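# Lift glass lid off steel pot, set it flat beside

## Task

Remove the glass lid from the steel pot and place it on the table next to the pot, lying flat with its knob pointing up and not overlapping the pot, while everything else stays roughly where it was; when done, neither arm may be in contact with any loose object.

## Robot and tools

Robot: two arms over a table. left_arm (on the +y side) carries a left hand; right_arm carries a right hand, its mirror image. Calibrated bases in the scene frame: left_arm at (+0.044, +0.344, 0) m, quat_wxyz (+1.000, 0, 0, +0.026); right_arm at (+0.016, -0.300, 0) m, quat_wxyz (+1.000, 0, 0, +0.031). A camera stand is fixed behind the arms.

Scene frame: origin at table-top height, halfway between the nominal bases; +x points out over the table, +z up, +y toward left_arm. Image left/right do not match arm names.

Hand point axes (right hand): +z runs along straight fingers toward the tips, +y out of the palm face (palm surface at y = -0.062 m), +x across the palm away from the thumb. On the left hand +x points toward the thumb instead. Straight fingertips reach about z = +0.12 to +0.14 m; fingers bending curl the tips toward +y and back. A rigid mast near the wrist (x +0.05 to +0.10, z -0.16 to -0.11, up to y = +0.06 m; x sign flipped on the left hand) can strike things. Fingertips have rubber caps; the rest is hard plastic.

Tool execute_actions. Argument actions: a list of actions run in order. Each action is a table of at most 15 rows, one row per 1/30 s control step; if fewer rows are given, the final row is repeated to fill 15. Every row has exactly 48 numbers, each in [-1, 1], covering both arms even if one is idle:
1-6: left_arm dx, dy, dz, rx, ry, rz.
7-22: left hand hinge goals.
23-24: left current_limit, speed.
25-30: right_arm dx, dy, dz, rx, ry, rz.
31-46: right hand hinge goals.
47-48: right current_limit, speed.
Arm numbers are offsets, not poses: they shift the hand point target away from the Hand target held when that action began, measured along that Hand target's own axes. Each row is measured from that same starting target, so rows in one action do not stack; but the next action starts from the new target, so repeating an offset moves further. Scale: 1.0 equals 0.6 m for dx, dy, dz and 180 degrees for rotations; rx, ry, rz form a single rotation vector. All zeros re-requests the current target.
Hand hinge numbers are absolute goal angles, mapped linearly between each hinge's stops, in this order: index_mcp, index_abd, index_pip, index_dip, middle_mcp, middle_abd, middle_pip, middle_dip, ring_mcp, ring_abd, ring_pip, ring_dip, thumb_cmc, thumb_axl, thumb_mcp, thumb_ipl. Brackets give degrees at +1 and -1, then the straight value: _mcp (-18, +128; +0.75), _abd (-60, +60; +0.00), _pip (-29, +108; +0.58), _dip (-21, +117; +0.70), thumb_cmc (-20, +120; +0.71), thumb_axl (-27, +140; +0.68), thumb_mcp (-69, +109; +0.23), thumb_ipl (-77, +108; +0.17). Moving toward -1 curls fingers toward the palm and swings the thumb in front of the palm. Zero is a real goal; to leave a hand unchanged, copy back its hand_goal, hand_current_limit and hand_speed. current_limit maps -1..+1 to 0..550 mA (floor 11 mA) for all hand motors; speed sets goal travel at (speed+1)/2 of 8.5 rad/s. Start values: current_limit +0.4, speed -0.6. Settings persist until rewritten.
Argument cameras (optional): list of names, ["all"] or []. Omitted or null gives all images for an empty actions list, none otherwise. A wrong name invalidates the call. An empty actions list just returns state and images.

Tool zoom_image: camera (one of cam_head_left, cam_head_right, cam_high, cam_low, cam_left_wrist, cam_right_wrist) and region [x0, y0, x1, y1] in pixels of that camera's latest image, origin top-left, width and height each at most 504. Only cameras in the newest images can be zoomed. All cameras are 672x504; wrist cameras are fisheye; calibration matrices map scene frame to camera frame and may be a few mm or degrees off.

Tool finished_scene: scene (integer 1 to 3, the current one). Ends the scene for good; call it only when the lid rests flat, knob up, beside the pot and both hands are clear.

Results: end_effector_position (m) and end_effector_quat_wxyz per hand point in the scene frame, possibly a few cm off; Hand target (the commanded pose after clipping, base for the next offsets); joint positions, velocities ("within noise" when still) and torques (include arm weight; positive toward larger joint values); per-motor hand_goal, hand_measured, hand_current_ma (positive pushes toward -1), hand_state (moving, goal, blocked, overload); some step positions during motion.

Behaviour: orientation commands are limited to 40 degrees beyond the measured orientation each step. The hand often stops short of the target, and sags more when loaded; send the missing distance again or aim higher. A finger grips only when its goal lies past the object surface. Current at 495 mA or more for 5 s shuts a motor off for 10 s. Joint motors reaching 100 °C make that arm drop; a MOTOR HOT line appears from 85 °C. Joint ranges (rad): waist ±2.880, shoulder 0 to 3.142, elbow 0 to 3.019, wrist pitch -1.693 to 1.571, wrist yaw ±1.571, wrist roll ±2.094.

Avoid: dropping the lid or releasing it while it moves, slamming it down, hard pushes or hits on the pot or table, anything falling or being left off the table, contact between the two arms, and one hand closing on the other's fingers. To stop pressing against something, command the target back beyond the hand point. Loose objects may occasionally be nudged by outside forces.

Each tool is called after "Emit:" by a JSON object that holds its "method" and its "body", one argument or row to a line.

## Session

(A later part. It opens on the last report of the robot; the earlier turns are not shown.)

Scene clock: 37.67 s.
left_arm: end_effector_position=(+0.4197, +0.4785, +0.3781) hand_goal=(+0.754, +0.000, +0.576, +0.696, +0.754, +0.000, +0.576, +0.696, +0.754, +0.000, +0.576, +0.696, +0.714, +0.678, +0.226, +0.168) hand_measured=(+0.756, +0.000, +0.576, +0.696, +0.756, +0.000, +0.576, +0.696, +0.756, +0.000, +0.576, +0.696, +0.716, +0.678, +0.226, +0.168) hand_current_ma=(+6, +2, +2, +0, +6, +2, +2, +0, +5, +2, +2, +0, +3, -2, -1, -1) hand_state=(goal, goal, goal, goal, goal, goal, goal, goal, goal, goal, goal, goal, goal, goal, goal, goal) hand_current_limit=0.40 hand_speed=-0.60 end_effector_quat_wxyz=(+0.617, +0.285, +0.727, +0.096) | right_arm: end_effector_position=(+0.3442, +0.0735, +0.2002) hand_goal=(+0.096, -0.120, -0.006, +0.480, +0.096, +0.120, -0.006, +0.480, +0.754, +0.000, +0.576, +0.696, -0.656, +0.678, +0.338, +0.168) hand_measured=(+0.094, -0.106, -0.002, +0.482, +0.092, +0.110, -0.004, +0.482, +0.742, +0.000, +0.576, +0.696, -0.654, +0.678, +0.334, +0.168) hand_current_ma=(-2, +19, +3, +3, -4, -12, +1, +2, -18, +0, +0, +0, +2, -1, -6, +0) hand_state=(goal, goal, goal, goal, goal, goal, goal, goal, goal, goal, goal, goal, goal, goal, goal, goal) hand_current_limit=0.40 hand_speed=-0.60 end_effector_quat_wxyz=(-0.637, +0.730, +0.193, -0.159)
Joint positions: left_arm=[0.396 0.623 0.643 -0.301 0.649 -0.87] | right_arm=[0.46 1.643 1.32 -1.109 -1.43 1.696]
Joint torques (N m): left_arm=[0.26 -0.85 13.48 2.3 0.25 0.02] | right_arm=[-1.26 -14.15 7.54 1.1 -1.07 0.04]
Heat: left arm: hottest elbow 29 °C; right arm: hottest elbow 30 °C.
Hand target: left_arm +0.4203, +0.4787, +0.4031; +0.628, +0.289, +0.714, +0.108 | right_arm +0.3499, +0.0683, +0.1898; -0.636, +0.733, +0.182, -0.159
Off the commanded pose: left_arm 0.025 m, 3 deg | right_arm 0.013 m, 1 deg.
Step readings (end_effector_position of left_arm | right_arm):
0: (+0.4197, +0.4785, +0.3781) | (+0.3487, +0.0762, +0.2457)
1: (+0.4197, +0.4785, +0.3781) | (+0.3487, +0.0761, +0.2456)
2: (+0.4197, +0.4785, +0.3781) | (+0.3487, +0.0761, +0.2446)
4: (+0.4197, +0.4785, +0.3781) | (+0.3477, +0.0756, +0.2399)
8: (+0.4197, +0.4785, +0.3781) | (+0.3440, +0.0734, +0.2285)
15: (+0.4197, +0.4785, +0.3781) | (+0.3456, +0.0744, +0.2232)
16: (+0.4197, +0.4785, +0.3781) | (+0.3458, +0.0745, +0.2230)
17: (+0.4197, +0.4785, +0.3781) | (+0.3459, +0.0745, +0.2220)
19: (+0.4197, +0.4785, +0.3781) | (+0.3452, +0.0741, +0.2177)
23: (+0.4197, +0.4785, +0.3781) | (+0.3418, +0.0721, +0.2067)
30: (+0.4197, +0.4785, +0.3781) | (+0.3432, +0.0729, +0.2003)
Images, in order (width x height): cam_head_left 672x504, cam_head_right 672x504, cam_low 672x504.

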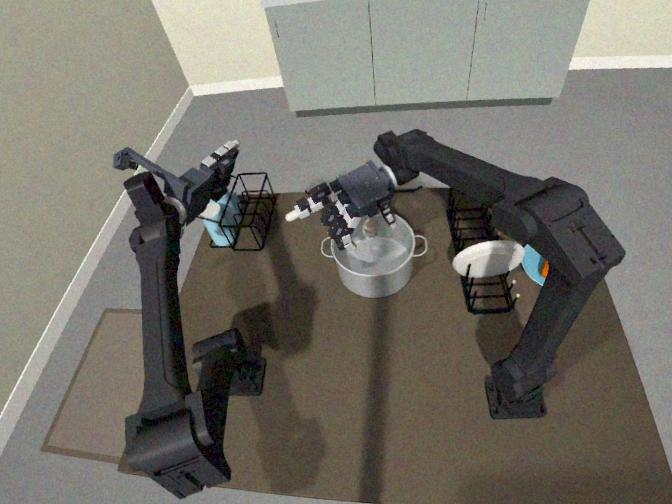

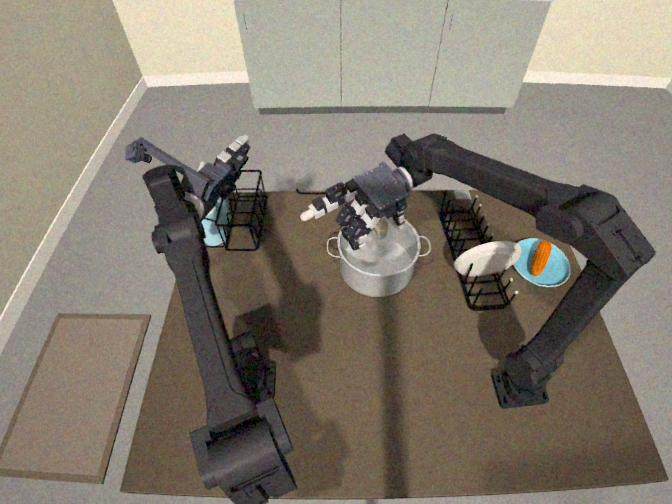

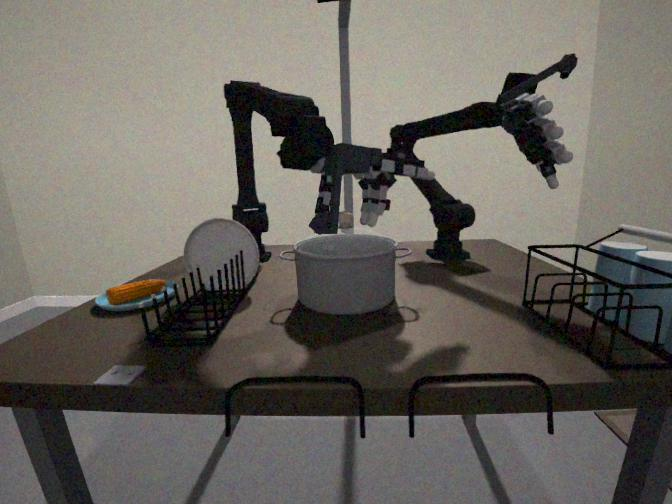

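Emit:
{"method": "execute_actions", "body": {
  "actions": [
    [[0,0,0,0,0,0,0.754,0,0.576,0.696,0.754,0,0.576,0.696,0.754,0,0.576,0.696,0.714,0.678,0.226,0.168,0.4,-0.6,0.015,-0.013,-0.002,0,0,0,0.095,-0.12,-0.007,0.479,0.095,0.12,-0.007,0.479,0.754,0,0.576,0.696,-0.657,0.678,0.337,0.168,0.4,-0.6]],
    [[0,0,0,0,0,0,0.754,0,0.576,0.696,0.754,0,0.576,0.696,0.754,0,0.576,0.696,0.714,0.678,0.226,0.168,0.4,-0.6,0.015,-0.013,-0.002,0,0,0,0.095,-0.12,-0.007,0.479,0.095,0.12,-0.007,0.479,0.754,0,0.576,0.696,-0.657,0.678,0.337,0.168,0.4,-0.6]]
  ]
}}

Scene clock: 40.70 s.
left_arm: end_effector_position=(+0.4197, +0.4785, +0.3781) hand_goal=(+0.754, +0.000, +0.576, +0.696, +0.754, +0.000, +0.576, +0.696, +0.754, +0.000, +0.576, +0.696, +0.714, +0.678, +0.226, +0.168) hand_measured=(+0.756, +0.000, +0.576, +0.696, +0.756, +0.000, +0.576, +0.696, +0.756, +0.000, +0.576, +0.696, +0.716, +0.678, +0.226, +0.168) hand_current_ma=(+6, +2, +2, +0, +6, +2, +2, +0, +5, +2, +2, +0, +3, -2, -1, -1) hand_state=(goal, goal, goal, goal, goal, goal, goal, goal, goal, goal, goal, goal, goal, goal, goal, goal) hand_current_limit=0.40 hand_speed=-0.60 end_effector_quat_wxyz=(+0.617, +0.285, +0.727, +0.096) | right_arm: end_effector_position=(+0.3477, +0.0750, +0.1973) hand_goal=(+0.096, -0.120, -0.006, +0.480, +0.096, +0.120, -0.006, +0.480, +0.754, +0.000, +0.576, +0.696, -0.656, +0.678, +0.338, +0.168) hand_measured=(+0.094, -0.106, -0.002, +0.482, +0.092, +0.110, -0.004, +0.482, +0.742, +0.000, +0.576, +0.696, -0.654, +0.678, +0.334, +0.168) hand_current_ma=(-2, +19, +3, +3, -4, -12, +1, +2, -18, +0, +0, +0, +1, -1, -5, +0) hand_state=(goal, goal, goal, goal, goal, goal, goal, goal, goal, goal, goal, goal, goal, goal, goal, goal) hand_current_limit=0.40 hand_speed=-0.60 end_effector_quat_wxyz=(-0.635, +0.732, +0.184, -0.166)
Joint positions: left_arm=[0.396 0.623 0.643 -0.301 0.649 -0.87] | right_arm=[0.459 1.66 1.333 -1.109 -1.43 1.715]
Joint torques (N m): left_arm=[0.26 -0.91 13.49 2.32 0.26 0.03] | right_arm=[-1.32 -14.1 12.42 0.21 -1.05 0.04]
Heat: left arm: hottest elbow 29 °C; right arm: hottest elbow 31 °C.
Hand target: left_arm +0.4203, +0.4787, +0.4031; +0.628, +0.289, +0.714, +0.108 | right_arm +0.3661, +0.0766, +0.2056; -0.636, +0.733, +0.182, -0.159
Off the commanded pose: left_arm 0.025 m, 3 deg | right_arm 0.020 m, 1 deg.
Step readings (end_effector_position of left_arm | right_arm):
0: (+0.4197, +0.4785, +0.3781) | (+0.3443, +0.0735, +0.2002)
1: (+0.4197, +0.4785, +0.3781) | (+0.3443, +0.0735, +0.2002)
2: (+0.4197, +0.4785, +0.3781) | (+0.3443, +0.0735, +0.2002)
4: (+0.4197, +0.4785, +0.3781) | (+0.3442, +0.0735, +0.2000)
8: (+0.4197, +0.4785, +0.3781) | (+0.3442, +0.0735, +0.1989)
15: (+0.4197, +0.4785, +0.3781) | (+0.3444, +0.0736, +0.1969)
16: (+0.4197, +0.4785, +0.3781) | (+0.3445, +0.0735, +0.1969)
17: (+0.4197, +0.4785, +0.3781) | (+0.3444, +0.0735, +0.1969)
19: (+0.4197, +0.4785, +0.3781) | (+0.3445, +0.0733, +0.1966)
23: (+0.4197, +0.4785, +0.3781) | (+0.3464, +0.0742, +0.1969)
30: (+0.4197, +0.4785, +0.3781) | (+0.3476, +0.0749, +0.1970)

Emit:
{"method": "execute_actions", "body": {
  "actions": [
    [[0,0,0,0,0,0,0.754,0,0.576,0.696,0.754,0,0.576,0.696,0.754,0,0.576,0.696,0.714,0.678,0.226,0.168,0.4,-0.6,0.02,-0.005,-0.012,0,0,0,0.095,-0.12,-0.007,0.479,0.095,0.12,-0.007,0.479,0.754,0,0.576,0.696,-0.657,0.678,0.337,0.168,0.4,-0.6]]
  ]
}}

Scene clock: 44.03 s.
left_arm: end_effector_position=(+0.4197, +0.4785, +0.3781) hand_goal=(+0.754, +0.000, +0.576, +0.696, +0.754, +0.000, +0.576, +0.696, +0.754, +0.000, +0.576, +0.696, +0.714, +0.678, +0.226, +0.168) hand_measured=(+0.756, +0.000, +0.576, +0.696, +0.756, +0.000, +0.576, +0.696, +0.756, +0.000, +0.576, +0.696, +0.716, +0.678, +0.226, +0.168) hand_current_ma=(+6, +2, +2, +0, +6, +2, +2, +0, +5, +2, +2, +0, +3, -2, -1, -1) hand_state=(goal, goal, goal, goal, goal, goal, goal, goal, goal, goal, goal, goal, goal, goal, goal, goal) hand_current_limit=0.40 hand_speed=-0.60 end_effector_quat_wxyz=(+0.617, +0.285, +0.727, +0.096) | right_arm: end_effector_position=(+0.3614, +0.0733, +0.2020) hand_goal=(+0.096, -0.120, -0.006, +0.480, +0.096, +0.120, -0.006, +0.480, +0.754, +0.000, +0.576, +0.696, -0.656, +0.678, +0.338, +0.168) hand_measured=(+0.094, -0.106, -0.002, +0.482, +0.092, +0.110, -0.004, +0.482, +0.742, +0.000, +0.576, +0.696, -0.654, +0.678, +0.334, +0.168) hand_current_ma=(-2, +19, +3, +3, -4, -12, +1, +2, -18, +0, +0, +0, +1, -1, -5, +0) hand_state=(goal, goal, goal, goal, goal, goal, goal, goal, goal, goal, goal, goal, goal, goal, goal, goal) hand_current_limit=0.40 hand_speed=-0.60 end_effector_quat_wxyz=(-0.634, +0.734, +0.175, -0.168)
Joint positions: left_arm=[0.396 0.623 0.643 -0.301 0.649 -0.87] | right_arm=[0.442 1.694 1.39 -1.19 -1.43 1.674]
Joint torques (N m): left_arm=[0.21 -0.91 13.46 2.32 0.25 0.03] | right_arm=[-1.49 -14.56 12.36 0.21 -1.07 -0.06]
Heat: left arm: hottest elbow 30 °C; right arm: hottest elbow 31 °C.
Hand target: left_arm +0.4203, +0.4787, +0.4031; +0.628, +0.289, +0.714, +0.108 | right_arm +0.3798, +0.0763, +0.2096; -0.636, +0.733, +0.182, -0.159
Off the commanded pose: left_arm 0.025 m, 3 deg | right_arm 0.020 m, 1 deg.
Step readings (end_effector_position of left_arm | right_arm):
0: (+0.4197, +0.4785, +0.3781) | (+0.3477, +0.0750, +0.1973)
1: (+0.4197, +0.4785, +0.3781) | (+0.3476, +0.0750, +0.1974)
2: (+0.4197, +0.4785, +0.3781) | (+0.3478, +0.0749, +0.1976)
4: (+0.4197, +0.4785, +0.3781) | (+0.3502, +0.0752, +0.1991)
8: (+0.4197, +0.4785, +0.3781) | (+0.3578, +0.0748, +0.2019)
15: (+0.4197, +0.4785, +0.3781) | (+0.3608, +0.0731, +0.2026)

Emit:
{"method": "execute_actions", "body": {
  "actions": [],
  "cameras": ["cam_low","cam_head_left","cam_head_right","cam_high"]
}}

Emit:
{"method": "zoom_image", "body": {
  "camera": "cam_low",
  "region": [290, 180, 410, 280]
}}

Emit:
{"method": "zoom_image", "body": {
  "camera": "cam_head_left",
  "region": [310, 170, 440, 300]
}}

Emit:
{"method": "zoom_image", "body": {
  "camera": "cam_head_right",
  "region": [310, 170, 440, 300]
}}

Scene clock: 44.90 s.
left_arm: end_effector_position=(+0.4197, +0.4785, +0.3781) hand_goal=(+0.754, +0.000, +0.576, +0.696, +0.754, +0.000, +0.576, +0.696, +0.754, +0.000, +0.576, +0.696, +0.714, +0.678, +0.226, +0.168) hand_measured=(+0.756, +0.000, +0.576, +0.696, +0.756, +0.000, +0.576, +0.696, +0.756, +0.000, +0.576, +0.696, +0.716, +0.678, +0.226, +0.168) hand_current_ma=(+6, +2, +2, +0, +6, +2, +2, +0, +5, +2, +2, +0, +3, -2, -1, -1) hand_state=(goal, goal, goal, goal, goal, goal, goal, goal, goal, goal, goal, goal, goal, goal, goal, goal) hand_current_limit=0.40 hand_speed=-0.60 end_effector_quat_wxyz=(+0.617, +0.285, +0.727, +0.096) | right_arm: end_effector_position=(+0.3614, +0.0733, +0.2020) hand_goal=(+0.096, -0.120, -0.006, +0.480, +0.096, +0.120, -0.006, +0.480, +0.754, +0.000, +0.576, +0.696, -0.656, +0.678, +0.338, +0.168) hand_measured=(+0.094, -0.106, -0.002, +0.482, +0.092, +0.110, -0.004, +0.482, +0.742, +0.000, +0.576, +0.696, -0.654, +0.678, +0.334, +0.168) hand_current_ma=(-2, +19, +3, +3, -4, -12, +1, +2, -18, +0, +0, +0, +1, -1, -5, +0) hand_state=(goal, goal, goal, goal, goal, goal, goal, goal, goal, goal, goal, goal, goal, goal, goal, goal) hand_current_limit=0.40 hand_speed=-0.60 end_effector_quat_wxyz=(-0.634, +0.734, +0.175, -0.168)
Joint positions: left_arm=[0.396 0.623 0.643 -0.301 0.649 -0.87] | right_arm=[0.442 1.694 1.39 -1.19 -1.43 1.674]
Joint velocities: within noise
Joint torques (N m): left_arm=[0.21 -0.97 13.46 2.3 0.26 0.02] | right_arm=[-0.97 -14.51 12.42 0.18 -1.08 -0.05]
Motor temperatures (°C): left_arm=[24 24 30 26 23 25] | right_arm=[24 26 31 23 25 23]
Heat: left arm: hottest elbow 30 °C; right arm: hottest elbow 31 °C.
Hand target: left_arm +0.4203, +0.4787, +0.4031; +0.628, +0.289, +0.714, +0.108 | right_arm +0.3798, +0.0763, +0.2096; -0.636, +0.733, +0.182, -0.159
Off the commanded pose: left_arm 0.025 m, 3 deg | right_arm 0.020 m, 1 deg.
Images, in order (width x height): cam_head_left 672x504, cam_head_right 672x504, cam_high 672x504, cam_low 672x504.

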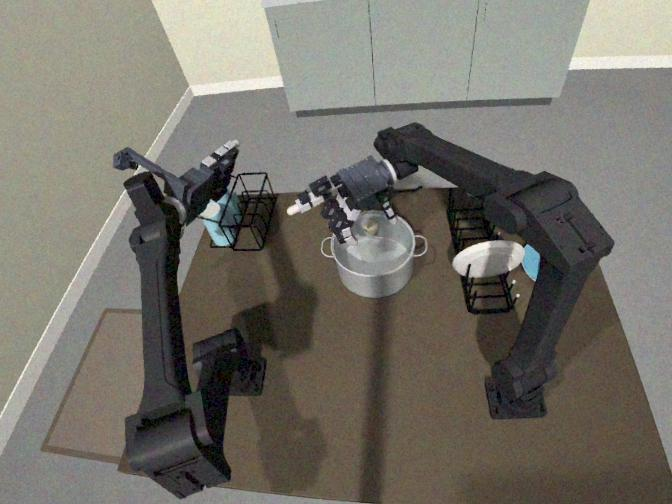

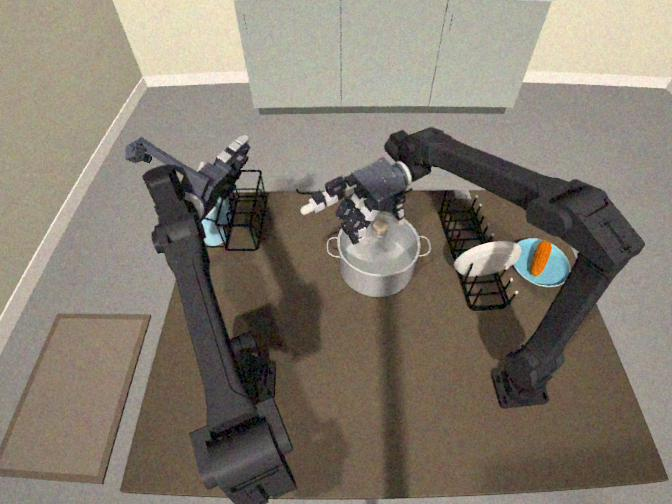

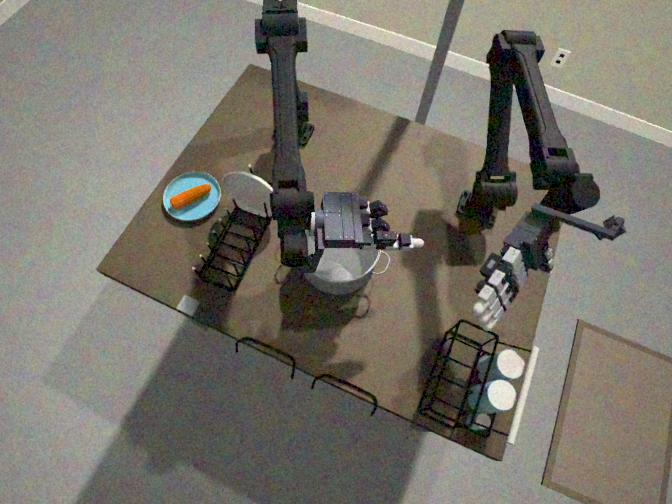

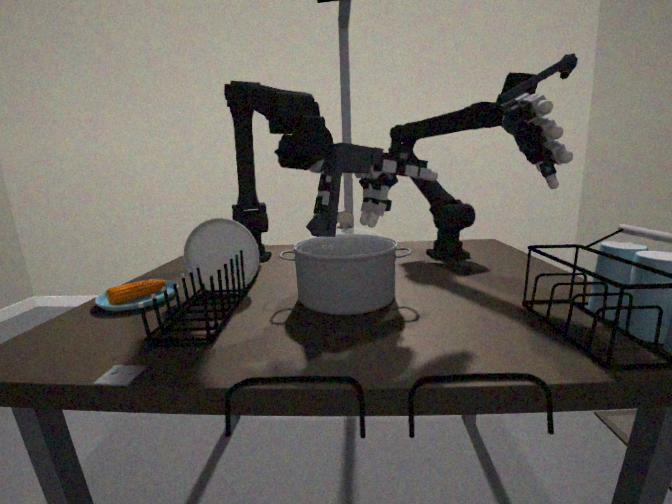

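Scaled by 4.200.

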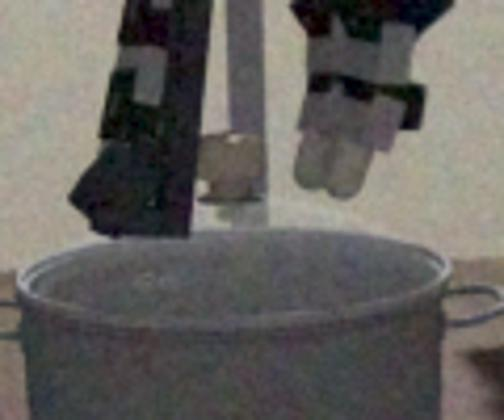

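Scaled by 3.877.

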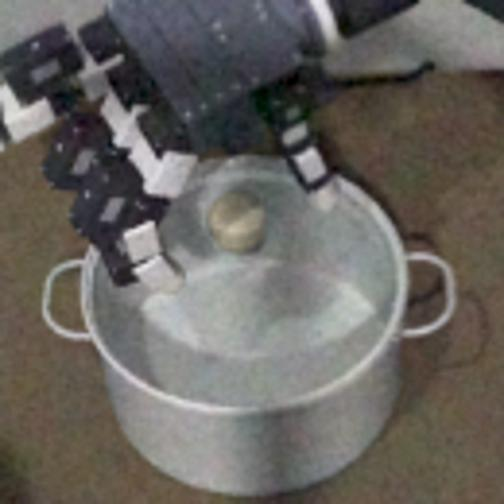

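Scaled by 3.877.

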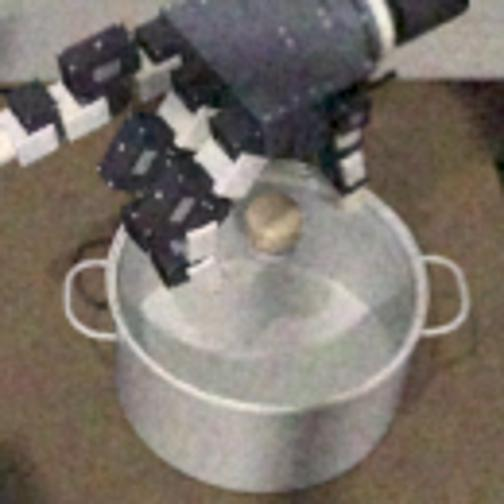

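Emit:
{"method": "execute_actions", "body": {
  "actions": [
    [[0,0,0,0,0,0,0.754,0,0.576,0.696,0.754,0,0.576,0.696,0.754,0,0.576,0.696,0.714,0.678,0.226,0.168,0.4,-0.6,0,0,0,0,0,0,-0.07,-0.12,-0.007,0.479,-0.07,0.12,-0.007,0.479,0.754,0,0.576,0.696,-0.657,0.678,0.18,0.13,0.4,-0.8]],
    [[0,0,0,0,0,0,0.754,0,0.576,0.696,0.754,0,0.576,0.696,0.754,0,0.576,0.696,0.714,0.678,0.226,0.168,0.4,-0.6,0,0,0,0,0,0,-0.16,-0.12,-0.02,0.47,-0.16,0.12,-0.02,0.47,0.754,0,0.576,0.696,-0.657,0.678,0.14,0.11,0.5,-0.85]]
  ],
  "cameras": ["cam_low","cam_head_left"]
}}

Emit:
{"method": "zoom_image", "body": {
  "camera": "cam_low",
  "region": [290, 180, 410, 280]
}}

Emit:
{"method": "zoom_image", "body": {
  "camera": "cam_head_left",
  "region": [310, 170, 440, 300]
}}

Scene clock: 49.57 s.
left_arm: end_effector_position=(+0.4197, +0.4785, +0.3781) hand_goal=(+0.754, +0.000, +0.576, +0.696, +0.754, +0.000, +0.576, +0.696, +0.754, +0.000, +0.576, +0.696, +0.714, +0.678, +0.226, +0.168) hand_measured=(+0.756, +0.000, +0.576, +0.696, +0.756, +0.000, +0.576, +0.696, +0.756, +0.000, +0.576, +0.696, +0.716, +0.678, +0.226, +0.168) hand_current_ma=(+6, +2, +2, +0, +6, +2, +2, +0, +5, +2, +2, +0, +3, -2, -1, -1) hand_state=(goal, goal, goal, goal, goal, goal, goal, goal, goal, goal, goal, goal, goal, goal, goal, goal) hand_current_limit=0.40 hand_speed=-0.60 end_effector_quat_wxyz=(+0.617, +0.285, +0.727, +0.096) | right_arm: end_effector_position=(+0.3623, +0.0728, +0.2050) hand_goal=(-0.160, -0.120, -0.020, +0.470, -0.160, +0.120, -0.020, +0.470, +0.754, +0.000, +0.576, +0.696, -0.656, +0.678, +0.140, +0.110) hand_measured=(-0.102, -0.106, +0.000, +0.480, -0.128, +0.114, -0.008, +0.476, +0.742, +0.000, +0.576, +0.696, -0.656, +0.678, +0.182, +0.130) hand_current_ma=(+171, +18, +39, +13, +76, -7, +19, +6, -18, +0, +0, +0, +1, -1, +144, +53) hand_state=(blocked, goal, blocked, goal, blocked, goal, goal, goal, goal, goal, goal, goal, goal, goal, blocked, goal) hand_current_limit=0.50 hand_speed=-0.85 end_effector_quat_wxyz=(-0.634, +0.734, +0.177, -0.168)
Joint positions: left_arm=[0.396 0.623 0.643 -0.301 0.649 -0.87] | right_arm=[0.44 1.698 1.404 -1.226 -1.43 1.645]
Joint torques (N m): left_arm=[0.21 -0.73 13.48 2.29 0.25 0.02] | right_arm=[-1.03 -14.21 12.25 0.1 -1.09 -0.09]
Heat: left arm: hottest elbow 30 °C; right arm: hottest elbow 32 °C.
Hand target: left_arm +0.4203, +0.4787, +0.4031; +0.628, +0.289, +0.714, +0.108 | right_arm +0.3796, +0.0763, +0.2096; -0.636, +0.733, +0.182, -0.159
Off the commanded pose: left_arm 0.025 m, 3 deg | right_arm 0.018 m, 1 deg.
Step readings (end_effector_position of left_arm | right_arm):
0: (+0.4197, +0.4785, +0.3781) | (+0.3614, +0.0733, +0.2020)
1: (+0.4197, +0.4785, +0.3781) | (+0.3614, +0.0733, +0.2020)
2: (+0.4197, +0.4785, +0.3781) | (+0.3613, +0.0732, +0.2020)
4: (+0.4197, +0.4785, +0.3781) | (+0.3609, +0.0730, +0.2023)
8: (+0.4197, +0.4785, +0.3781) | (+0.3611, +0.0731, +0.2029)
15: (+0.4197, +0.4785, +0.3781) | (+0.3622, +0.0728, +0.2045)
16: (+0.4197, +0.4785, +0.3781) | (+0.3621, +0.0727, +0.2045)
17: (+0.4197, +0.4785, +0.3781) | (+0.3621, +0.0727, +0.2045)
19: (+0.4197, +0.4785, +0.3781) | (+0.3621, +0.0727, +0.2048)
23: (+0.4197, +0.4785, +0.3781) | (+0.3623, +0.0728, +0.2050)
30: (+0.4197, +0.4785, +0.3781) | (+0.3623, +0.0728, +0.2049)
Images, in order (width x height): cam_head_left 672x504, cam_low 672x504.

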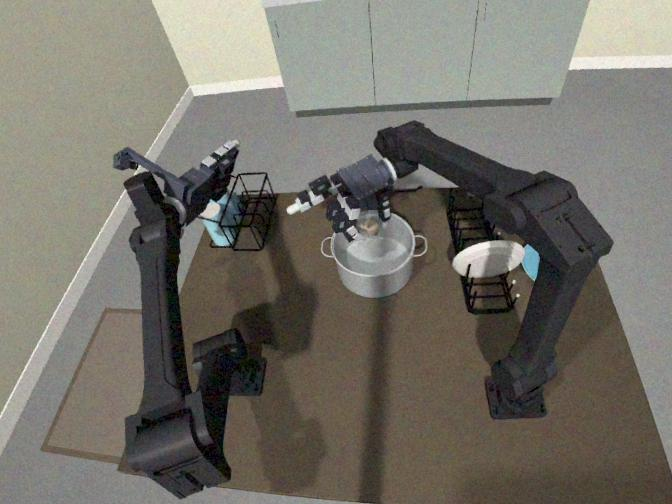

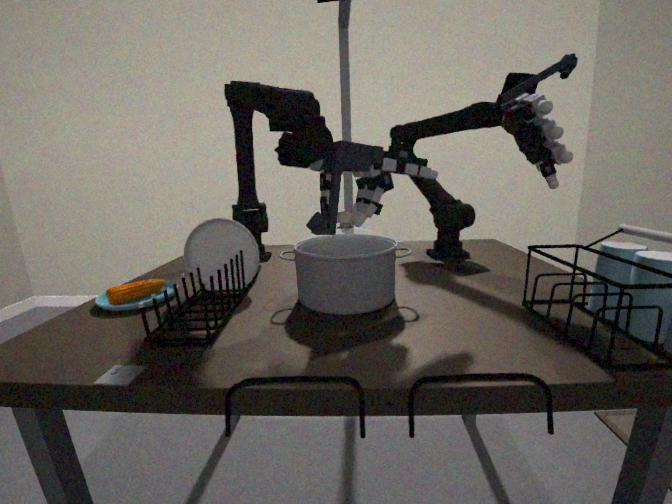

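Scaled by 4.200.

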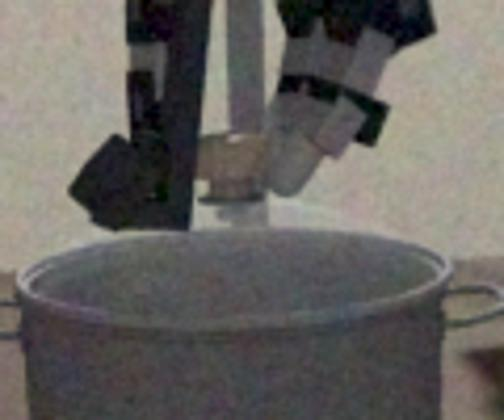

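Scaled by 3.877.

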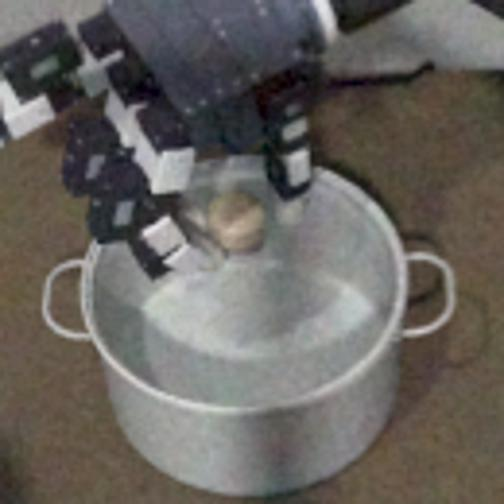

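Emit:
{"method": "execute_actions", "body": {
  "actions": [
    [[0,0,0,0,0,0,0.754,0,0.576,0.696,0.754,0,0.576,0.696,0.754,0,0.576,0.696,0.714,0.678,0.226,0.168,0.4,-0.6,0,0.009,0,0,0,0,-0.05,-0.12,-0.007,0.479,-0.05,0.12,-0.007,0.479,0.754,0,0.576,0.696,-0.657,0.678,0.21,0.14,0.5,-0.8]]
  ]
}}

Scene clock: 51.13 s.
left_arm: end_effector_position=(+0.4197, +0.4785, +0.3781) hand_goal=(+0.754, +0.000, +0.576, +0.696, +0.754, +0.000, +0.576, +0.696, +0.754, +0.000, +0.576, +0.696, +0.714, +0.678, +0.226, +0.168) hand_measured=(+0.756, +0.000, +0.576, +0.696, +0.756, +0.000, +0.576, +0.696, +0.756, +0.000, +0.576, +0.696, +0.716, +0.678, +0.226, +0.168) hand_current_ma=(+6, +2, +2, +0, +6, +2, +2, +0, +5, +2, +2, +0, +3, -2, -1, -1) hand_state=(goal, goal, goal, goal, goal, goal, goal, goal, goal, goal, goal, goal, goal, goal, goal, goal) hand_current_limit=0.40 hand_speed=-0.60 end_effector_quat_wxyz=(+0.617, +0.285, +0.727, +0.096) | right_arm: end_effector_position=(+0.3627, +0.0733, +0.2041) hand_goal=(-0.050, -0.120, -0.006, +0.480, -0.050, +0.120, -0.006, +0.480, +0.754, +0.000, +0.576, +0.696, -0.656, +0.678, +0.210, +0.140) hand_measured=(-0.054, -0.106, +0.000, +0.482, -0.062, +0.114, -0.004, +0.480, +0.742, +0.000, +0.576, +0.696, -0.656, +0.678, +0.204, +0.138) hand_current_ma=(-4, +18, +9, +2, -22, -7, +1, -1, -18, +0, +0, +0, +0, -1, -8, -1) hand_state=(goal, goal, goal, goal, goal, goal, goal, goal, goal, goal, goal, goal, goal, goal, goal, goal) hand_current_limit=0.50 hand_speed=-0.80 end_effector_quat_wxyz=(-0.635, +0.733, +0.179, -0.167)
Joint positions: left_arm=[0.396 0.623 0.643 -0.301 0.649 -0.87] | right_arm=[0.44 1.701 1.405 -1.229 -1.433 1.634]
Joint torques (N m): left_arm=[0.26 -0.85 13.52 2.32 0.26 0.02] | right_arm=[-1.32 -13.92 11.67 0.24 -0.99 -0.13]
Heat: left arm: hottest elbow 30 °C; right arm: hottest elbow 32 °C.
Hand target: left_arm +0.4203, +0.4787, +0.4031; +0.628, +0.289, +0.714, +0.108 | right_arm +0.3801, +0.0757, +0.2041; -0.636, +0.733, +0.182, -0.159
Off the commanded pose: left_arm 0.025 m, 3 deg | right_arm 0.017 m, 1 deg.
Step readings (end_effector_position of left_arm | right_arm):
0: (+0.4197, +0.4785, +0.3781) | (+0.3623, +0.0728, +0.2050)
1: (+0.4197, +0.4785, +0.3781) | (+0.3623, +0.0728, +0.2050)
2: (+0.4197, +0.4785, +0.3781) | (+0.3624, +0.0728, +0.2048)
4: (+0.4197, +0.4785, +0.3781) | (+0.3622, +0.0729, +0.2050)
8: (+0.4197, +0.4785, +0.3781) | (+0.3628, +0.0733, +0.2041)
15: (+0.4197, +0.4785, +0.3781) | (+0.3627, +0.0733, +0.2041)

Emit:
{"method": "execute_actions", "body": {
  "actions": [
    [[0,0,0,0,0,0,0.754,0,0.576,0.696,0.754,0,0.576,0.696,0.754,0,0.576,0.696,0.714,0.678,0.226,0.168,0.4,-0.6,0,0.008,0,0,0,0,-0.05,-0.12,-0.007,0.479,-0.05,0.12,-0.007,0.479,0.754,0,0.576,0.696,-0.657,0.678,0.21,0.14,0.5,-0.8]]
  ]
}}

Scene clock: 52.50 s.
left_arm: end_effector_position=(+0.4197, +0.4785, +0.3781) hand_goal=(+0.754, +0.000, +0.576, +0.696, +0.754, +0.000, +0.576, +0.696, +0.754, +0.000, +0.576, +0.696, +0.714, +0.678, +0.226, +0.168) hand_measured=(+0.756, +0.000, +0.576, +0.696, +0.756, +0.000, +0.576, +0.696, +0.756, +0.000, +0.576, +0.696, +0.716, +0.678, +0.226, +0.168) hand_current_ma=(+6, +2, +2, +0, +6, +2, +2, +0, +5, +2, +2, +0, +3, -2, -1, -1) hand_state=(goal, goal, goal, goal, goal, goal, goal, goal, goal, goal, goal, goal, goal, goal, goal, goal) hand_current_limit=0.40 hand_speed=-0.60 end_effector_quat_wxyz=(+0.617, +0.285, +0.727, +0.096) | right_arm: end_effector_position=(+0.3630, +0.0735, +0.2041) hand_goal=(-0.050, -0.120, -0.006, +0.480, -0.050, +0.120, -0.006, +0.480, +0.754, +0.000, +0.576, +0.696, -0.656, +0.678, +0.210, +0.140) hand_measured=(-0.054, -0.106, +0.000, +0.482, -0.062, +0.114, -0.004, +0.480, +0.742, +0.000, +0.576, +0.696, -0.652, +0.678, +0.206, +0.138) hand_current_ma=(-4, +18, +9, +2, -22, -7, +1, -1, -18, +0, +0, +0, +5, -1, -8, -1) hand_state=(goal, goal, goal, goal, goal, goal, goal, goal, goal, goal, goal, goal, goal, goal, goal, goal) hand_current_limit=0.50 hand_speed=-0.80 end_effector_quat_wxyz=(-0.636, +0.732, +0.181, -0.166)
Joint positions: left_arm=[0.396 0.623 0.643 -0.301 0.649 -0.87] | right_arm=[0.44 1.701 1.405 -1.229 -1.433 1.629]
Joint torques (N m): left_arm=[0.26 -0.97 13.49 2.35 0.26 0.03] | right_arm=[-1.2 -13.63 11.26 0.2 -0.96 -0.18]
Heat: left arm: hottest elbow 30 °C; right arm: hottest elbow 32 °C.
Hand target: left_arm +0.4203, +0.4787, +0.4031; +0.628, +0.289, +0.714, +0.108 | right_arm +0.3803, +0.0751, +0.1995; -0.636, +0.733, +0.182, -0.159
Off the commanded pose: left_arm 0.025 m, 3 deg | right_arm 0.018 m, 1 deg.
Step readings (end_effector_position of left_arm | right_arm):
0: (+0.4197, +0.4785, +0.3781) | (+0.3627, +0.0733, +0.2041)
1: (+0.4197, +0.4785, +0.3781) | (+0.3627, +0.0733, +0.2041)
2: (+0.4197, +0.4785, +0.3781) | (+0.3628, +0.0733, +0.2041)
4: (+0.4197, +0.4785, +0.3781) | (+0.3629, +0.0734, +0.2040)
8: (+0.4197, +0.4785, +0.3781) | (+0.3630, +0.0735, +0.2041)
15: (+0.4197, +0.4785, +0.3781) | (+0.3630, +0.0735, +0.2041)

Emit:
{"method": "execute_actions", "body": {
  "actions": [
    [[0,0,0,0,0,0,0.754,0,0.576,0.696,0.754,0,0.576,0.696,0.754,0,0.576,0.696,0.714,0.678,0.226,0.168,0.4,-0.6,0,0.008,0,0,0,0,-0.05,-0.12,-0.007,0.479,-0.05,0.12,-0.007,0.479,0.754,0,0.576,0.696,-0.657,0.678,0.21,0.14,0.5,-0.8]]
  ]
}}

Scene clock: 53.87 s.
left_arm: end_effector_position=(+0.4197, +0.4785, +0.3781) hand_goal=(+0.754, +0.000, +0.576, +0.696, +0.754, +0.000, +0.576, +0.696, +0.754, +0.000, +0.576, +0.696, +0.714, +0.678, +0.226, +0.168) hand_measured=(+0.756, +0.000, +0.576, +0.696, +0.756, +0.000, +0.576, +0.696, +0.756, +0.000, +0.576, +0.696, +0.716, +0.678, +0.226, +0.168) hand_current_ma=(+6, +2, +2, +0, +6, +2, +2, +0, +5, +2, +2, +0, +3, -2, -1, -1) hand_state=(goal, goal, goal, goal, goal, goal, goal, goal, goal, goal, goal, goal, goal, goal, goal, goal) hand_current_limit=0.40 hand_speed=-0.60 end_effector_quat_wxyz=(+0.617, +0.285, +0.727, +0.096) | right_arm: end_effector_position=(+0.3630, +0.0736, +0.2041) hand_goal=(-0.050, -0.120, -0.006, +0.480, -0.050, +0.120, -0.006, +0.480, +0.754, +0.000, +0.576, +0.696, -0.656, +0.678, +0.210, +0.140) hand_measured=(-0.054, -0.106, +0.000, +0.482, -0.062, +0.114, -0.004, +0.480, +0.742, +0.000, +0.576, +0.696, -0.650, +0.678, +0.206, +0.138) hand_current_ma=(-4, +18, +9, +2, -22, -7, +1, -1, -18, +0, +0, +0, +7, -1, -6, -1) hand_state=(goal, goal, goal, goal, goal, goal, goal, goal, goal, goal, goal, goal, goal, goal, goal, goal) hand_current_limit=0.50 hand_speed=-0.80 end_effector_quat_wxyz=(-0.637, +0.731, +0.183, -0.164)
Joint positions: left_arm=[0.396 0.623 0.643 -0.301 0.649 -0.87] | right_arm=[0.44 1.701 1.405 -1.234 -1.435 1.62]
Joint torques (N m): left_arm=[0.21 -0.67 13.49 2.29 0.26 0.03] | right_arm=[-1.32 -12.86 10.86 0.34 -0.93 -0.22]
Heat: left arm: hottest elbow 31 °C; right arm: hottest elbow 33 °C.
Hand target: left_arm +0.4203, +0.4787, +0.4031; +0.628, +0.289, +0.714, +0.108 | right_arm +0.3807, +0.0745, +0.1948; -0.636, +0.733, +0.182, -0.159
Off the commanded pose: left_arm 0.025 m, 3 deg | right_arm 0.020 m, 1 deg.
Step readings (end_effector_position of left_arm | right_arm):
0: (+0.4197, +0.4785, +0.3781) | (+0.3631, +0.0736, +0.2041)
1: (+0.4197, +0.4785, +0.3781) | (+0.3631, +0.0736, +0.2041)
2: (+0.4197, +0.4785, +0.3781) | (+0.3631, +0.0736, +0.2041)
4: (+0.4197, +0.4785, +0.3781) | (+0.3630, +0.0736, +0.2041)
8: (+0.4197, +0.4785, +0.3781) | (+0.3630, +0.0736, +0.2041)
15: (+0.4197, +0.4785, +0.3781) | (+0.3630, +0.0736, +0.2042)

Emit:
{"method": "execute_actions", "body": {
  "actions": [
    [[0,0,0,0,0,0,0.754,0,0.576,0.696,0.754,0,0.576,0.696,0.754,0,0.576,0.696,0.714,0.678,0.226,0.168,0.4,-0.6,0,-0.012,-0.001,0,0,0,-0.09,-0.12,0.11,0.479,-0.09,0.12,0.11,0.479,0.754,0,0.576,0.696,-0.657,0.678,0.19,0.14,0.5,-0.8]],
    [[0,0,0,0,0,0,0.754,0,0.576,0.696,0.754,0,0.576,0.696,0.754,0,0.576,0.696,0.714,0.678,0.226,0.168,0.4,-0.6,0,0,0,0,0,0,-0.24,-0.12,0.09,0.45,-0.24,0.12,0.09,0.45,0.754,0,0.576,0.696,-0.657,0.678,0.12,0.11,0.5,-0.85]]
  ],
  "cameras": ["cam_low","cam_head_left"]
}}

Emit:
{"method": "zoom_image", "body": {
  "camera": "cam_low",
  "region": [290, 180, 410, 280]
}}

Emit:
{"method": "zoom_image", "body": {
  "camera": "cam_head_left",
  "region": [310, 170, 440, 300]
}}

Scene clock: 62.67 s.
left_arm: end_effector_position=(+0.4197, +0.4785, +0.3781) hand_goal=(+0.754, +0.000, +0.576, +0.696, +0.754, +0.000, +0.576, +0.696, +0.754, +0.000, +0.576, +0.696, +0.714, +0.678, +0.226, +0.168) hand_measured=(+0.756, +0.000, +0.576, +0.696, +0.756, +0.000, +0.576, +0.696, +0.756, +0.000, +0.576, +0.696, +0.716, +0.678, +0.226, +0.168) hand_current_ma=(+6, +2, +2, +0, +6, +2, +2, +0, +5, +2, +2, +0, +3, -2, -1, -1) hand_state=(goal, goal, goal, goal, goal, goal, goal, goal, goal, goal, goal, goal, goal, goal, goal, goal) hand_current_limit=0.40 hand_speed=-0.60 end_effector_quat_wxyz=(+0.617, +0.285, +0.727, +0.096) | right_arm: end_effector_position=(+0.3644, +0.0719, +0.2041) hand_goal=(-0.240, -0.120, +0.090, +0.450, -0.240, +0.120, +0.090, +0.450, +0.754, +0.000, +0.576, +0.696, -0.656, +0.678, +0.120, +0.110) hand_measured=(-0.154, -0.104, +0.114, +0.460, -0.190, +0.108, +0.106, +0.456, +0.742, +0.000, +0.576, +0.696, -0.654, +0.678, +0.184, +0.134) hand_current_ma=(+284, +23, +48, +14, +139, -17, +27, +8, -18, +0, +0, +0, +3, -1, +252, +69) hand_state=(blocked, goal, blocked, goal, blocked, goal, goal, goal, goal, goal, goal, goal, goal, goal, blocked, blocked) hand_current_limit=0.50 hand_speed=-0.85 end_effector_quat_wxyz=(-0.636, +0.732, +0.181, -0.163)
Joint positions: left_arm=[0.396 0.623 0.643 -0.301 0.649 -0.87] | right_arm=[0.436 1.702 1.406 -1.239 -1.433 1.617]
Joint torques (N m): left_arm=[0.21 -0.79 13.46 2.33 0.25 0.03] | right_arm=[-0.97 -13.63 11.59 0.27 -0.98 -0.1]
Heat: left arm: hottest elbow 31 °C; right arm: hottest elbow 33 °C.
Hand target: left_arm +0.4203, +0.4787, +0.4031; +0.628, +0.289, +0.714, +0.108 | right_arm +0.3805, +0.0747, +0.2018; -0.636, +0.733, +0.182, -0.159
Off the commanded pose: left_arm 0.025 m, 3 deg | right_arm 0.017 m, 1 deg.
Step readings (end_effector_position of left_arm | right_arm):
0: (+0.4197, +0.4785, +0.3781) | (+0.3632, +0.0738, +0.2041)
1: (+0.4197, +0.4785, +0.3781) | (+0.3632, +0.0738, +0.2041)
2: (+0.4197, +0.4785, +0.3781) | (+0.3632, +0.0738, +0.2041)
4: (+0.4197, +0.4785, +0.3781) | (+0.3631, +0.0737, +0.2042)
8: (+0.4197, +0.4785, +0.3781) | (+0.3633, +0.0734, +0.2044)
15: (+0.4197, +0.4785, +0.3781) | (+0.3632, +0.0734, +0.2045)
16: (+0.4197, +0.4785, +0.3781) | (+0.3632, +0.0734, +0.2045)
17: (+0.4197, +0.4785, +0.3781) | (+0.3632, +0.0734, +0.2045)
19: (+0.4197, +0.4785, +0.3781) | (+0.3636, +0.0727, +0.2042)
23: (+0.4197, +0.4785, +0.3781) | (+0.3643, +0.0718, +0.2042)
30: (+0.4197, +0.4785, +0.3781) | (+0.3644, +0.0719, +0.2041)
Images, in order (width x height): cam_head_left 672x504, cam_low 672x504.

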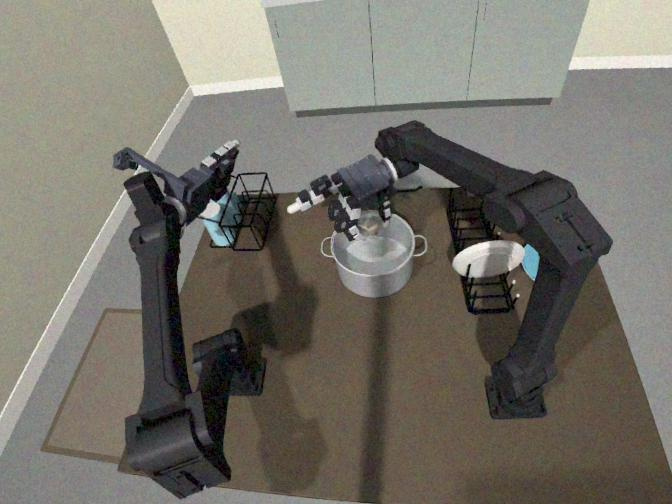

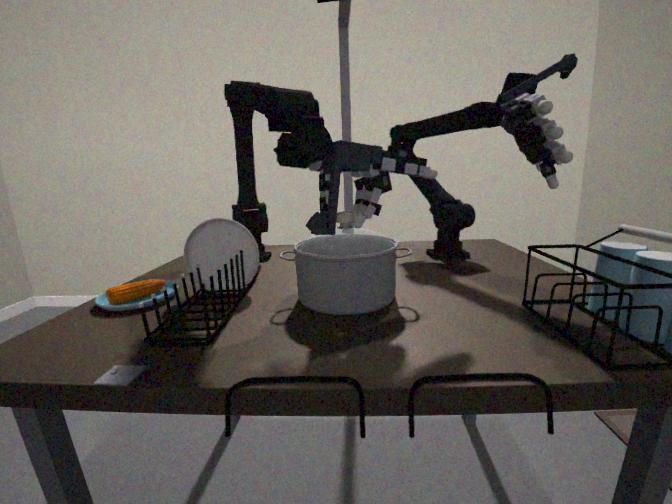

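Scaled by 4.200.

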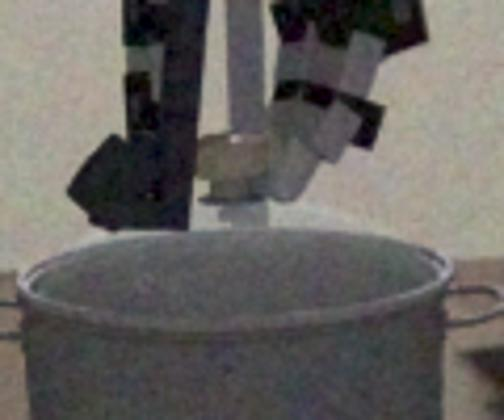

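Scaled by 3.877.

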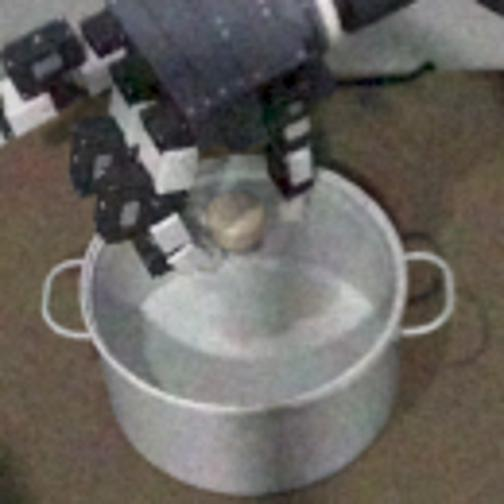

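Emit:
{"method": "execute_actions", "body": {
  "actions": [
    [[0,0,0,0,0,0,0.754,0,0.576,0.696,0.754,0,0.576,0.696,0.754,0,0.576,0.696,0.714,0.678,0.226,0.168,0.4,-0.6,0,0,0,0,0,0,-0.29,-0.14,0.05,0.41,-0.34,0.14,0.05,0.41,0.754,0,0.576,0.696,-0.657,0.678,0.06,0.06,0.72,-0.85]],
    [[0,0,0,0,0,0,0.754,0,0.576,0.696,0.754,0,0.576,0.696,0.754,0,0.576,0.696,0.714,0.678,0.226,0.168,0.4,-0.6,0.007,-0.013,-0.002,0,0,0,-0.29,-0.14,0.05,0.41,-0.34,0.14,0.05,0.41,0.754,0,0.576,0.696,-0.657,0.678,0.06,0.06,0.72,-0.85]],
    [[0,0,0,0,0,0,0.754,0,0.576,0.696,0.754,0,0.576,0.696,0.754,0,0.576,0.696,0.714,0.678,0.226,0.168,0.4,-0.6,0.005,-0.013,-0.002,0,0,0,-0.29,-0.14,0.05,0.41,-0.34,0.14,0.05,0.41,0.754,0,0.576,0.696,-0.657,0.678,0.06,0.06,0.72,-0.85]]
  ],
  "cameras": ["cam_low","cam_head_left"]
}}

Emit:
{"method": "zoom_image", "body": {
  "camera": "cam_low",
  "region": [290, 180, 410, 280]
}}

Emit:
{"method": "zoom_image", "body": {
  "camera": "cam_head_left",
  "region": [310, 170, 440, 300]
}}

Scene clock: 66.03 s.
left_arm: end_effector_position=(+0.4197, +0.4785, +0.3781) hand_goal=(+0.754, +0.000, +0.576, +0.696, +0.754, +0.000, +0.576, +0.696, +0.754, +0.000, +0.576, +0.696, +0.714, +0.678, +0.226, +0.168) hand_measured=(+0.756, +0.000, +0.576, +0.696, +0.756, +0.000, +0.576, +0.696, +0.756, +0.000, +0.576, +0.696, +0.716, +0.678, +0.226, +0.168) hand_current_ma=(+6, +2, +2, +0, +6, +2, +2, +0, +5, +2, +2, +0, +3, -2, -1, -1) hand_state=(goal, goal, goal, goal, goal, goal, goal, goal, goal, goal, goal, goal, goal, goal, goal, goal) hand_current_limit=0.40 hand_speed=-0.60 end_effector_quat_wxyz=(+0.617, +0.285, +0.727, +0.096) | right_arm: end_effector_position=(+0.3664, +0.0727, +0.2045) hand_goal=(-0.290, -0.140, +0.050, +0.410, -0.340, +0.140, +0.050, +0.410, +0.754, +0.000, +0.576, +0.696, -0.656, +0.678, +0.060, +0.060) hand_measured=(-0.158, -0.102, +0.114, +0.452, -0.200, +0.108, +0.106, +0.448, +0.742, +0.000, +0.576, +0.696, -0.654, +0.678, +0.184, +0.122) hand_current_ma=(+473, +72, +178, +103, +473, -60, +147, +88, -18, +0, +0, +0, +1, -1, +473, +254) hand_state=(blocked, blocked, blocked, blocked, blocked, blocked, blocked, blocked, goal, goal, goal, goal, goal, goal, blocked, blocked) hand_current_limit=0.72 hand_speed=-0.85 end_effector_quat_wxyz=(-0.631, +0.736, +0.168, -0.177)
Joint positions: left_arm=[0.396 0.623 0.643 -0.301 0.649 -0.87] | right_arm=[0.436 1.723 1.435 -1.279 -1.43 1.623]
Joint torques (N m): left_arm=[0.26 -0.79 13.49 2.36 0.26 0.02] | right_arm=[-1.03 -15.5 13.11 0.2 -1.06 -0.11]
Heat: left arm: hottest elbow 32 °C; right arm: hottest elbow 34 °C.
Hand target: left_arm +0.4203, +0.4787, +0.4031; +0.628, +0.289, +0.714, +0.108 | right_arm +0.3870, +0.0779, +0.2176; -0.636, +0.733, +0.182, -0.159
Off the commanded pose: left_arm 0.025 m, 3 deg | right_arm 0.025 m, 3 deg.
Step readings (end_effector_position of left_arm | right_arm):
0: (+0.4197, +0.4785, +0.3781) | (+0.3644, +0.0719, +0.2041)
1: (+0.4197, +0.4785, +0.3781) | (+0.3644, +0.0719, +0.2041)
2: (+0.4197, +0.4785, +0.3781) | (+0.3644, +0.0719, +0.2041)
4: (+0.4197, +0.4785, +0.3781) | (+0.3644, +0.0719, +0.2041)
8: (+0.4197, +0.4785, +0.3781) | (+0.3644, +0.0719, +0.2041)
15: (+0.4197, +0.4785, +0.3781) | (+0.3644, +0.0719, +0.2041)
16: (+0.4197, +0.4785, +0.3781) | (+0.3645, +0.0719, +0.2043)
17: (+0.4197, +0.4785, +0.3781) | (+0.3646, +0.0720, +0.2044)
19: (+0.4197, +0.4785, +0.3781) | (+0.3649, +0.0722, +0.2045)
23: (+0.4197, +0.4785, +0.3781) | (+0.3653, +0.0724, +0.2046)
30: (+0.4197, +0.4785, +0.3781) | (+0.3654, +0.0724, +0.2045)
31: (+0.4197, +0.4785, +0.3781) | (+0.3654, +0.0724, +0.2046)
32: (+0.4197, +0.4785, +0.3781) | (+0.3656, +0.0725, +0.2046)
34: (+0.4197, +0.4785, +0.3781) | (+0.3658, +0.0725, +0.2047)
38: (+0.4197, +0.4785, +0.3781) | (+0.3662, +0.0727, +0.2047)
45: (+0.4197, +0.4785, +0.3781) | (+0.3664, +0.0727, +0.2045)
Images, in order (width x height): cam_head_left 672x504, cam_low 672x504.

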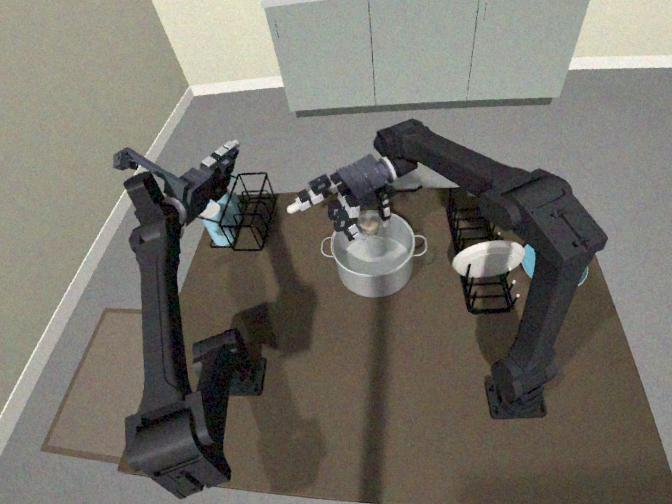

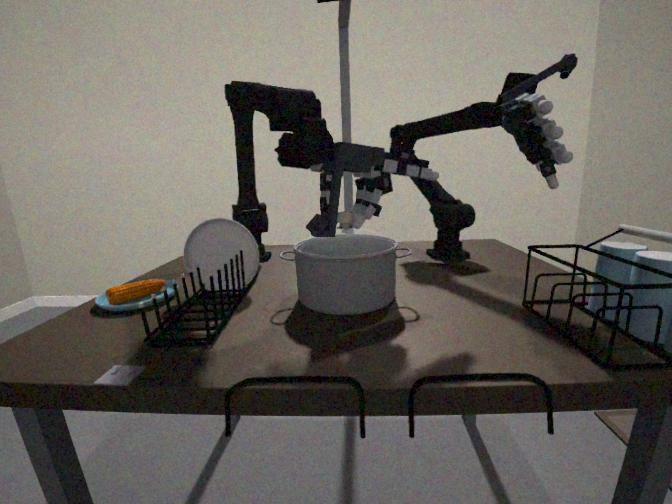

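Scaled by 4.200.

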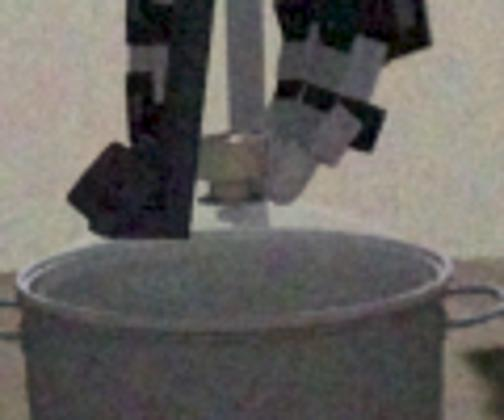

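Scaled by 3.877.

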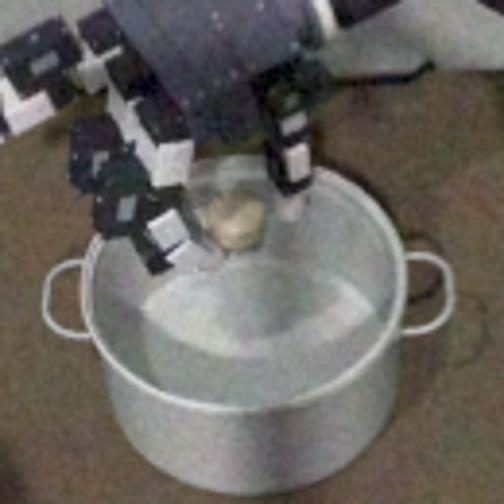

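Emit:
{"method": "execute_actions", "body": {
  "actions": [
    [[0,0,0,0,0,0,0.754,0,0.576,0.696,0.754,0,0.576,0.696,0.754,0,0.576,0.696,0.714,0.678,0.226,0.168,0.4,-0.6,0.001,-0.016,-0.003,0,0,0,-0.29,-0.14,0.05,0.41,-0.34,0.14,0.05,0.41,0.754,0,0.576,0.696,-0.657,0.678,0.06,0.06,0.72,-0.85]],
    [[0,0,0,0,0,0,0.754,0,0.576,0.696,0.754,0,0.576,0.696,0.754,0,0.576,0.696,0.714,0.678,0.226,0.168,0.4,-0.6,0,-0.016,-0.003,0,0,0,-0.29,-0.14,0.05,0.41,-0.34,0.14,0.05,0.41,0.754,0,0.576,0.696,-0.657,0.678,0.06,0.06,0.72,-0.85]]
  ],
  "cameras": ["cam_low"]
}}

Emit:
{"method": "zoom_image", "body": {
  "camera": "cam_low",
  "region": [290, 180, 410, 280]
}}

Scene clock: 68.27 s.
left_arm: end_effector_position=(+0.4197, +0.4785, +0.3781) hand_goal=(+0.754, +0.000, +0.576, +0.696, +0.754, +0.000, +0.576, +0.696, +0.754, +0.000, +0.576, +0.696, +0.714, +0.678, +0.226, +0.168) hand_measured=(+0.756, +0.000, +0.576, +0.696, +0.756, +0.000, +0.576, +0.696, +0.756, +0.000, +0.576, +0.696, +0.716, +0.678, +0.226, +0.168) hand_current_ma=(+6, +2, +2, +0, +6, +2, +2, +0, +5, +2, +2, +0, +3, -2, -1, -1) hand_state=(goal, goal, goal, goal, goal, goal, goal, goal, goal, goal, goal, goal, goal, goal, goal, goal) hand_current_limit=0.40 hand_speed=-0.60 end_effector_quat_wxyz=(+0.617, +0.285, +0.727, +0.096) | right_arm: end_effector_position=(+0.3687, +0.0724, +0.2101) hand_goal=(-0.290, -0.140, +0.050, +0.410, -0.340, +0.140, +0.050, +0.410, +0.754, +0.000, +0.576, +0.696, -0.656, +0.678, +0.060, +0.060) hand_measured=(-0.184, -0.102, +0.114, +0.452, -0.234, +0.106, +0.106, +0.448, +0.742, +0.000, +0.576, +0.696, -0.654, +0.678, +0.148, +0.108) hand_current_ma=(+384, +72, +178, +103, +384, -62, +147, +88, -18, +0, +0, +0, +1, -1, +383, +178) hand_state=(blocked, blocked, blocked, blocked, blocked, blocked, blocked, blocked, goal, goal, goal, goal, goal, goal, blocked, blocked) hand_current_limit=0.72 hand_speed=-0.85 end_effector_quat_wxyz=(-0.627, +0.739, +0.170, -0.178)
Joint positions: left_arm=[0.396 0.623 0.643 -0.301 0.649 -0.87] | right_arm=[0.436 1.73 1.464 -1.329 -1.419 1.596]
Joint torques (N m): left_arm=[0.15 -0.91 13.49 2.33 0.26 0.03] | right_arm=[-1.38 -16.97 14.02 -0.14 -1.45 0.05]
Heat: left arm: hottest elbow 32 °C; right arm: hottest elbow 34 °C.
Hand target: left_arm +0.4203, +0.4787, +0.4031; +0.628, +0.289, +0.714, +0.108 | right_arm +0.3880, +0.0775, +0.2372; -0.636, +0.733, +0.182, -0.159
Off the commanded pose: left_arm 0.025 m, 3 deg | right_arm 0.034 m, 3 deg.
Step readings (end_effector_position of left_arm | right_arm):
0: (+0.4197, +0.4785, +0.3781) | (+0.3666, +0.0728, +0.2047)
1: (+0.4197, +0.4785, +0.3781) | (+0.3666, +0.0728, +0.2047)
2: (+0.4197, +0.4785, +0.3781) | (+0.3666, +0.0727, +0.2048)
4: (+0.4197, +0.4785, +0.3781) | (+0.3668, +0.0724, +0.2048)
8: (+0.4197, +0.4785, +0.3781) | (+0.3680, +0.0722, +0.2047)
15: (+0.4197, +0.4785, +0.3781) | (+0.3683, +0.0723, +0.2047)
16: (+0.4197, +0.4785, +0.3781) | (+0.3684, +0.0723, +0.2048)
17: (+0.4197, +0.4785, +0.3781) | (+0.3684, +0.0723, +0.2051)
19: (+0.4197, +0.4785, +0.3781) | (+0.3684, +0.0723, +0.2063)
23: (+0.4197, +0.4785, +0.3781) | (+0.3691, +0.0727, +0.2093)
30: (+0.4197, +0.4785, +0.3781) | (+0.3690, +0.0726, +0.2101)
Images, in order (width x height): cam_low 672x504.

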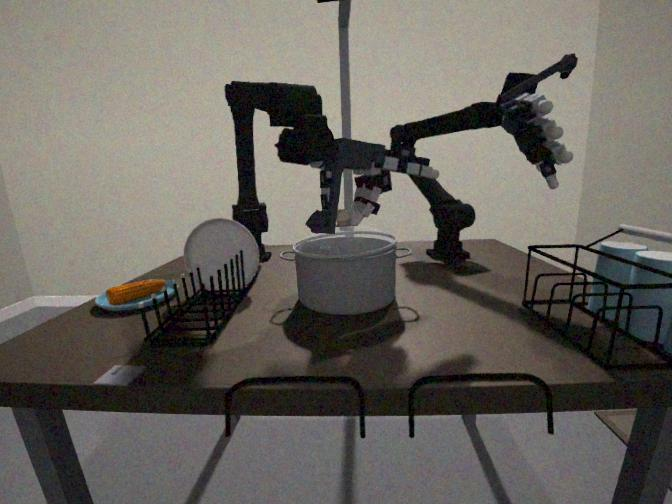

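Scaled by 4.200.

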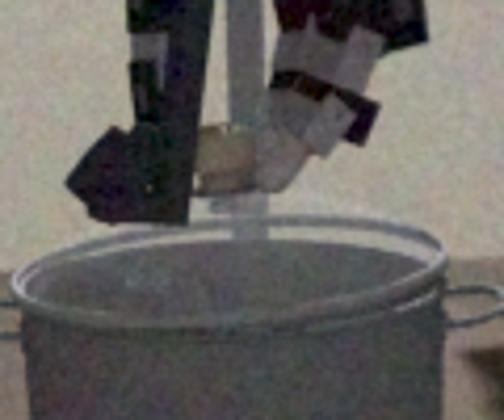

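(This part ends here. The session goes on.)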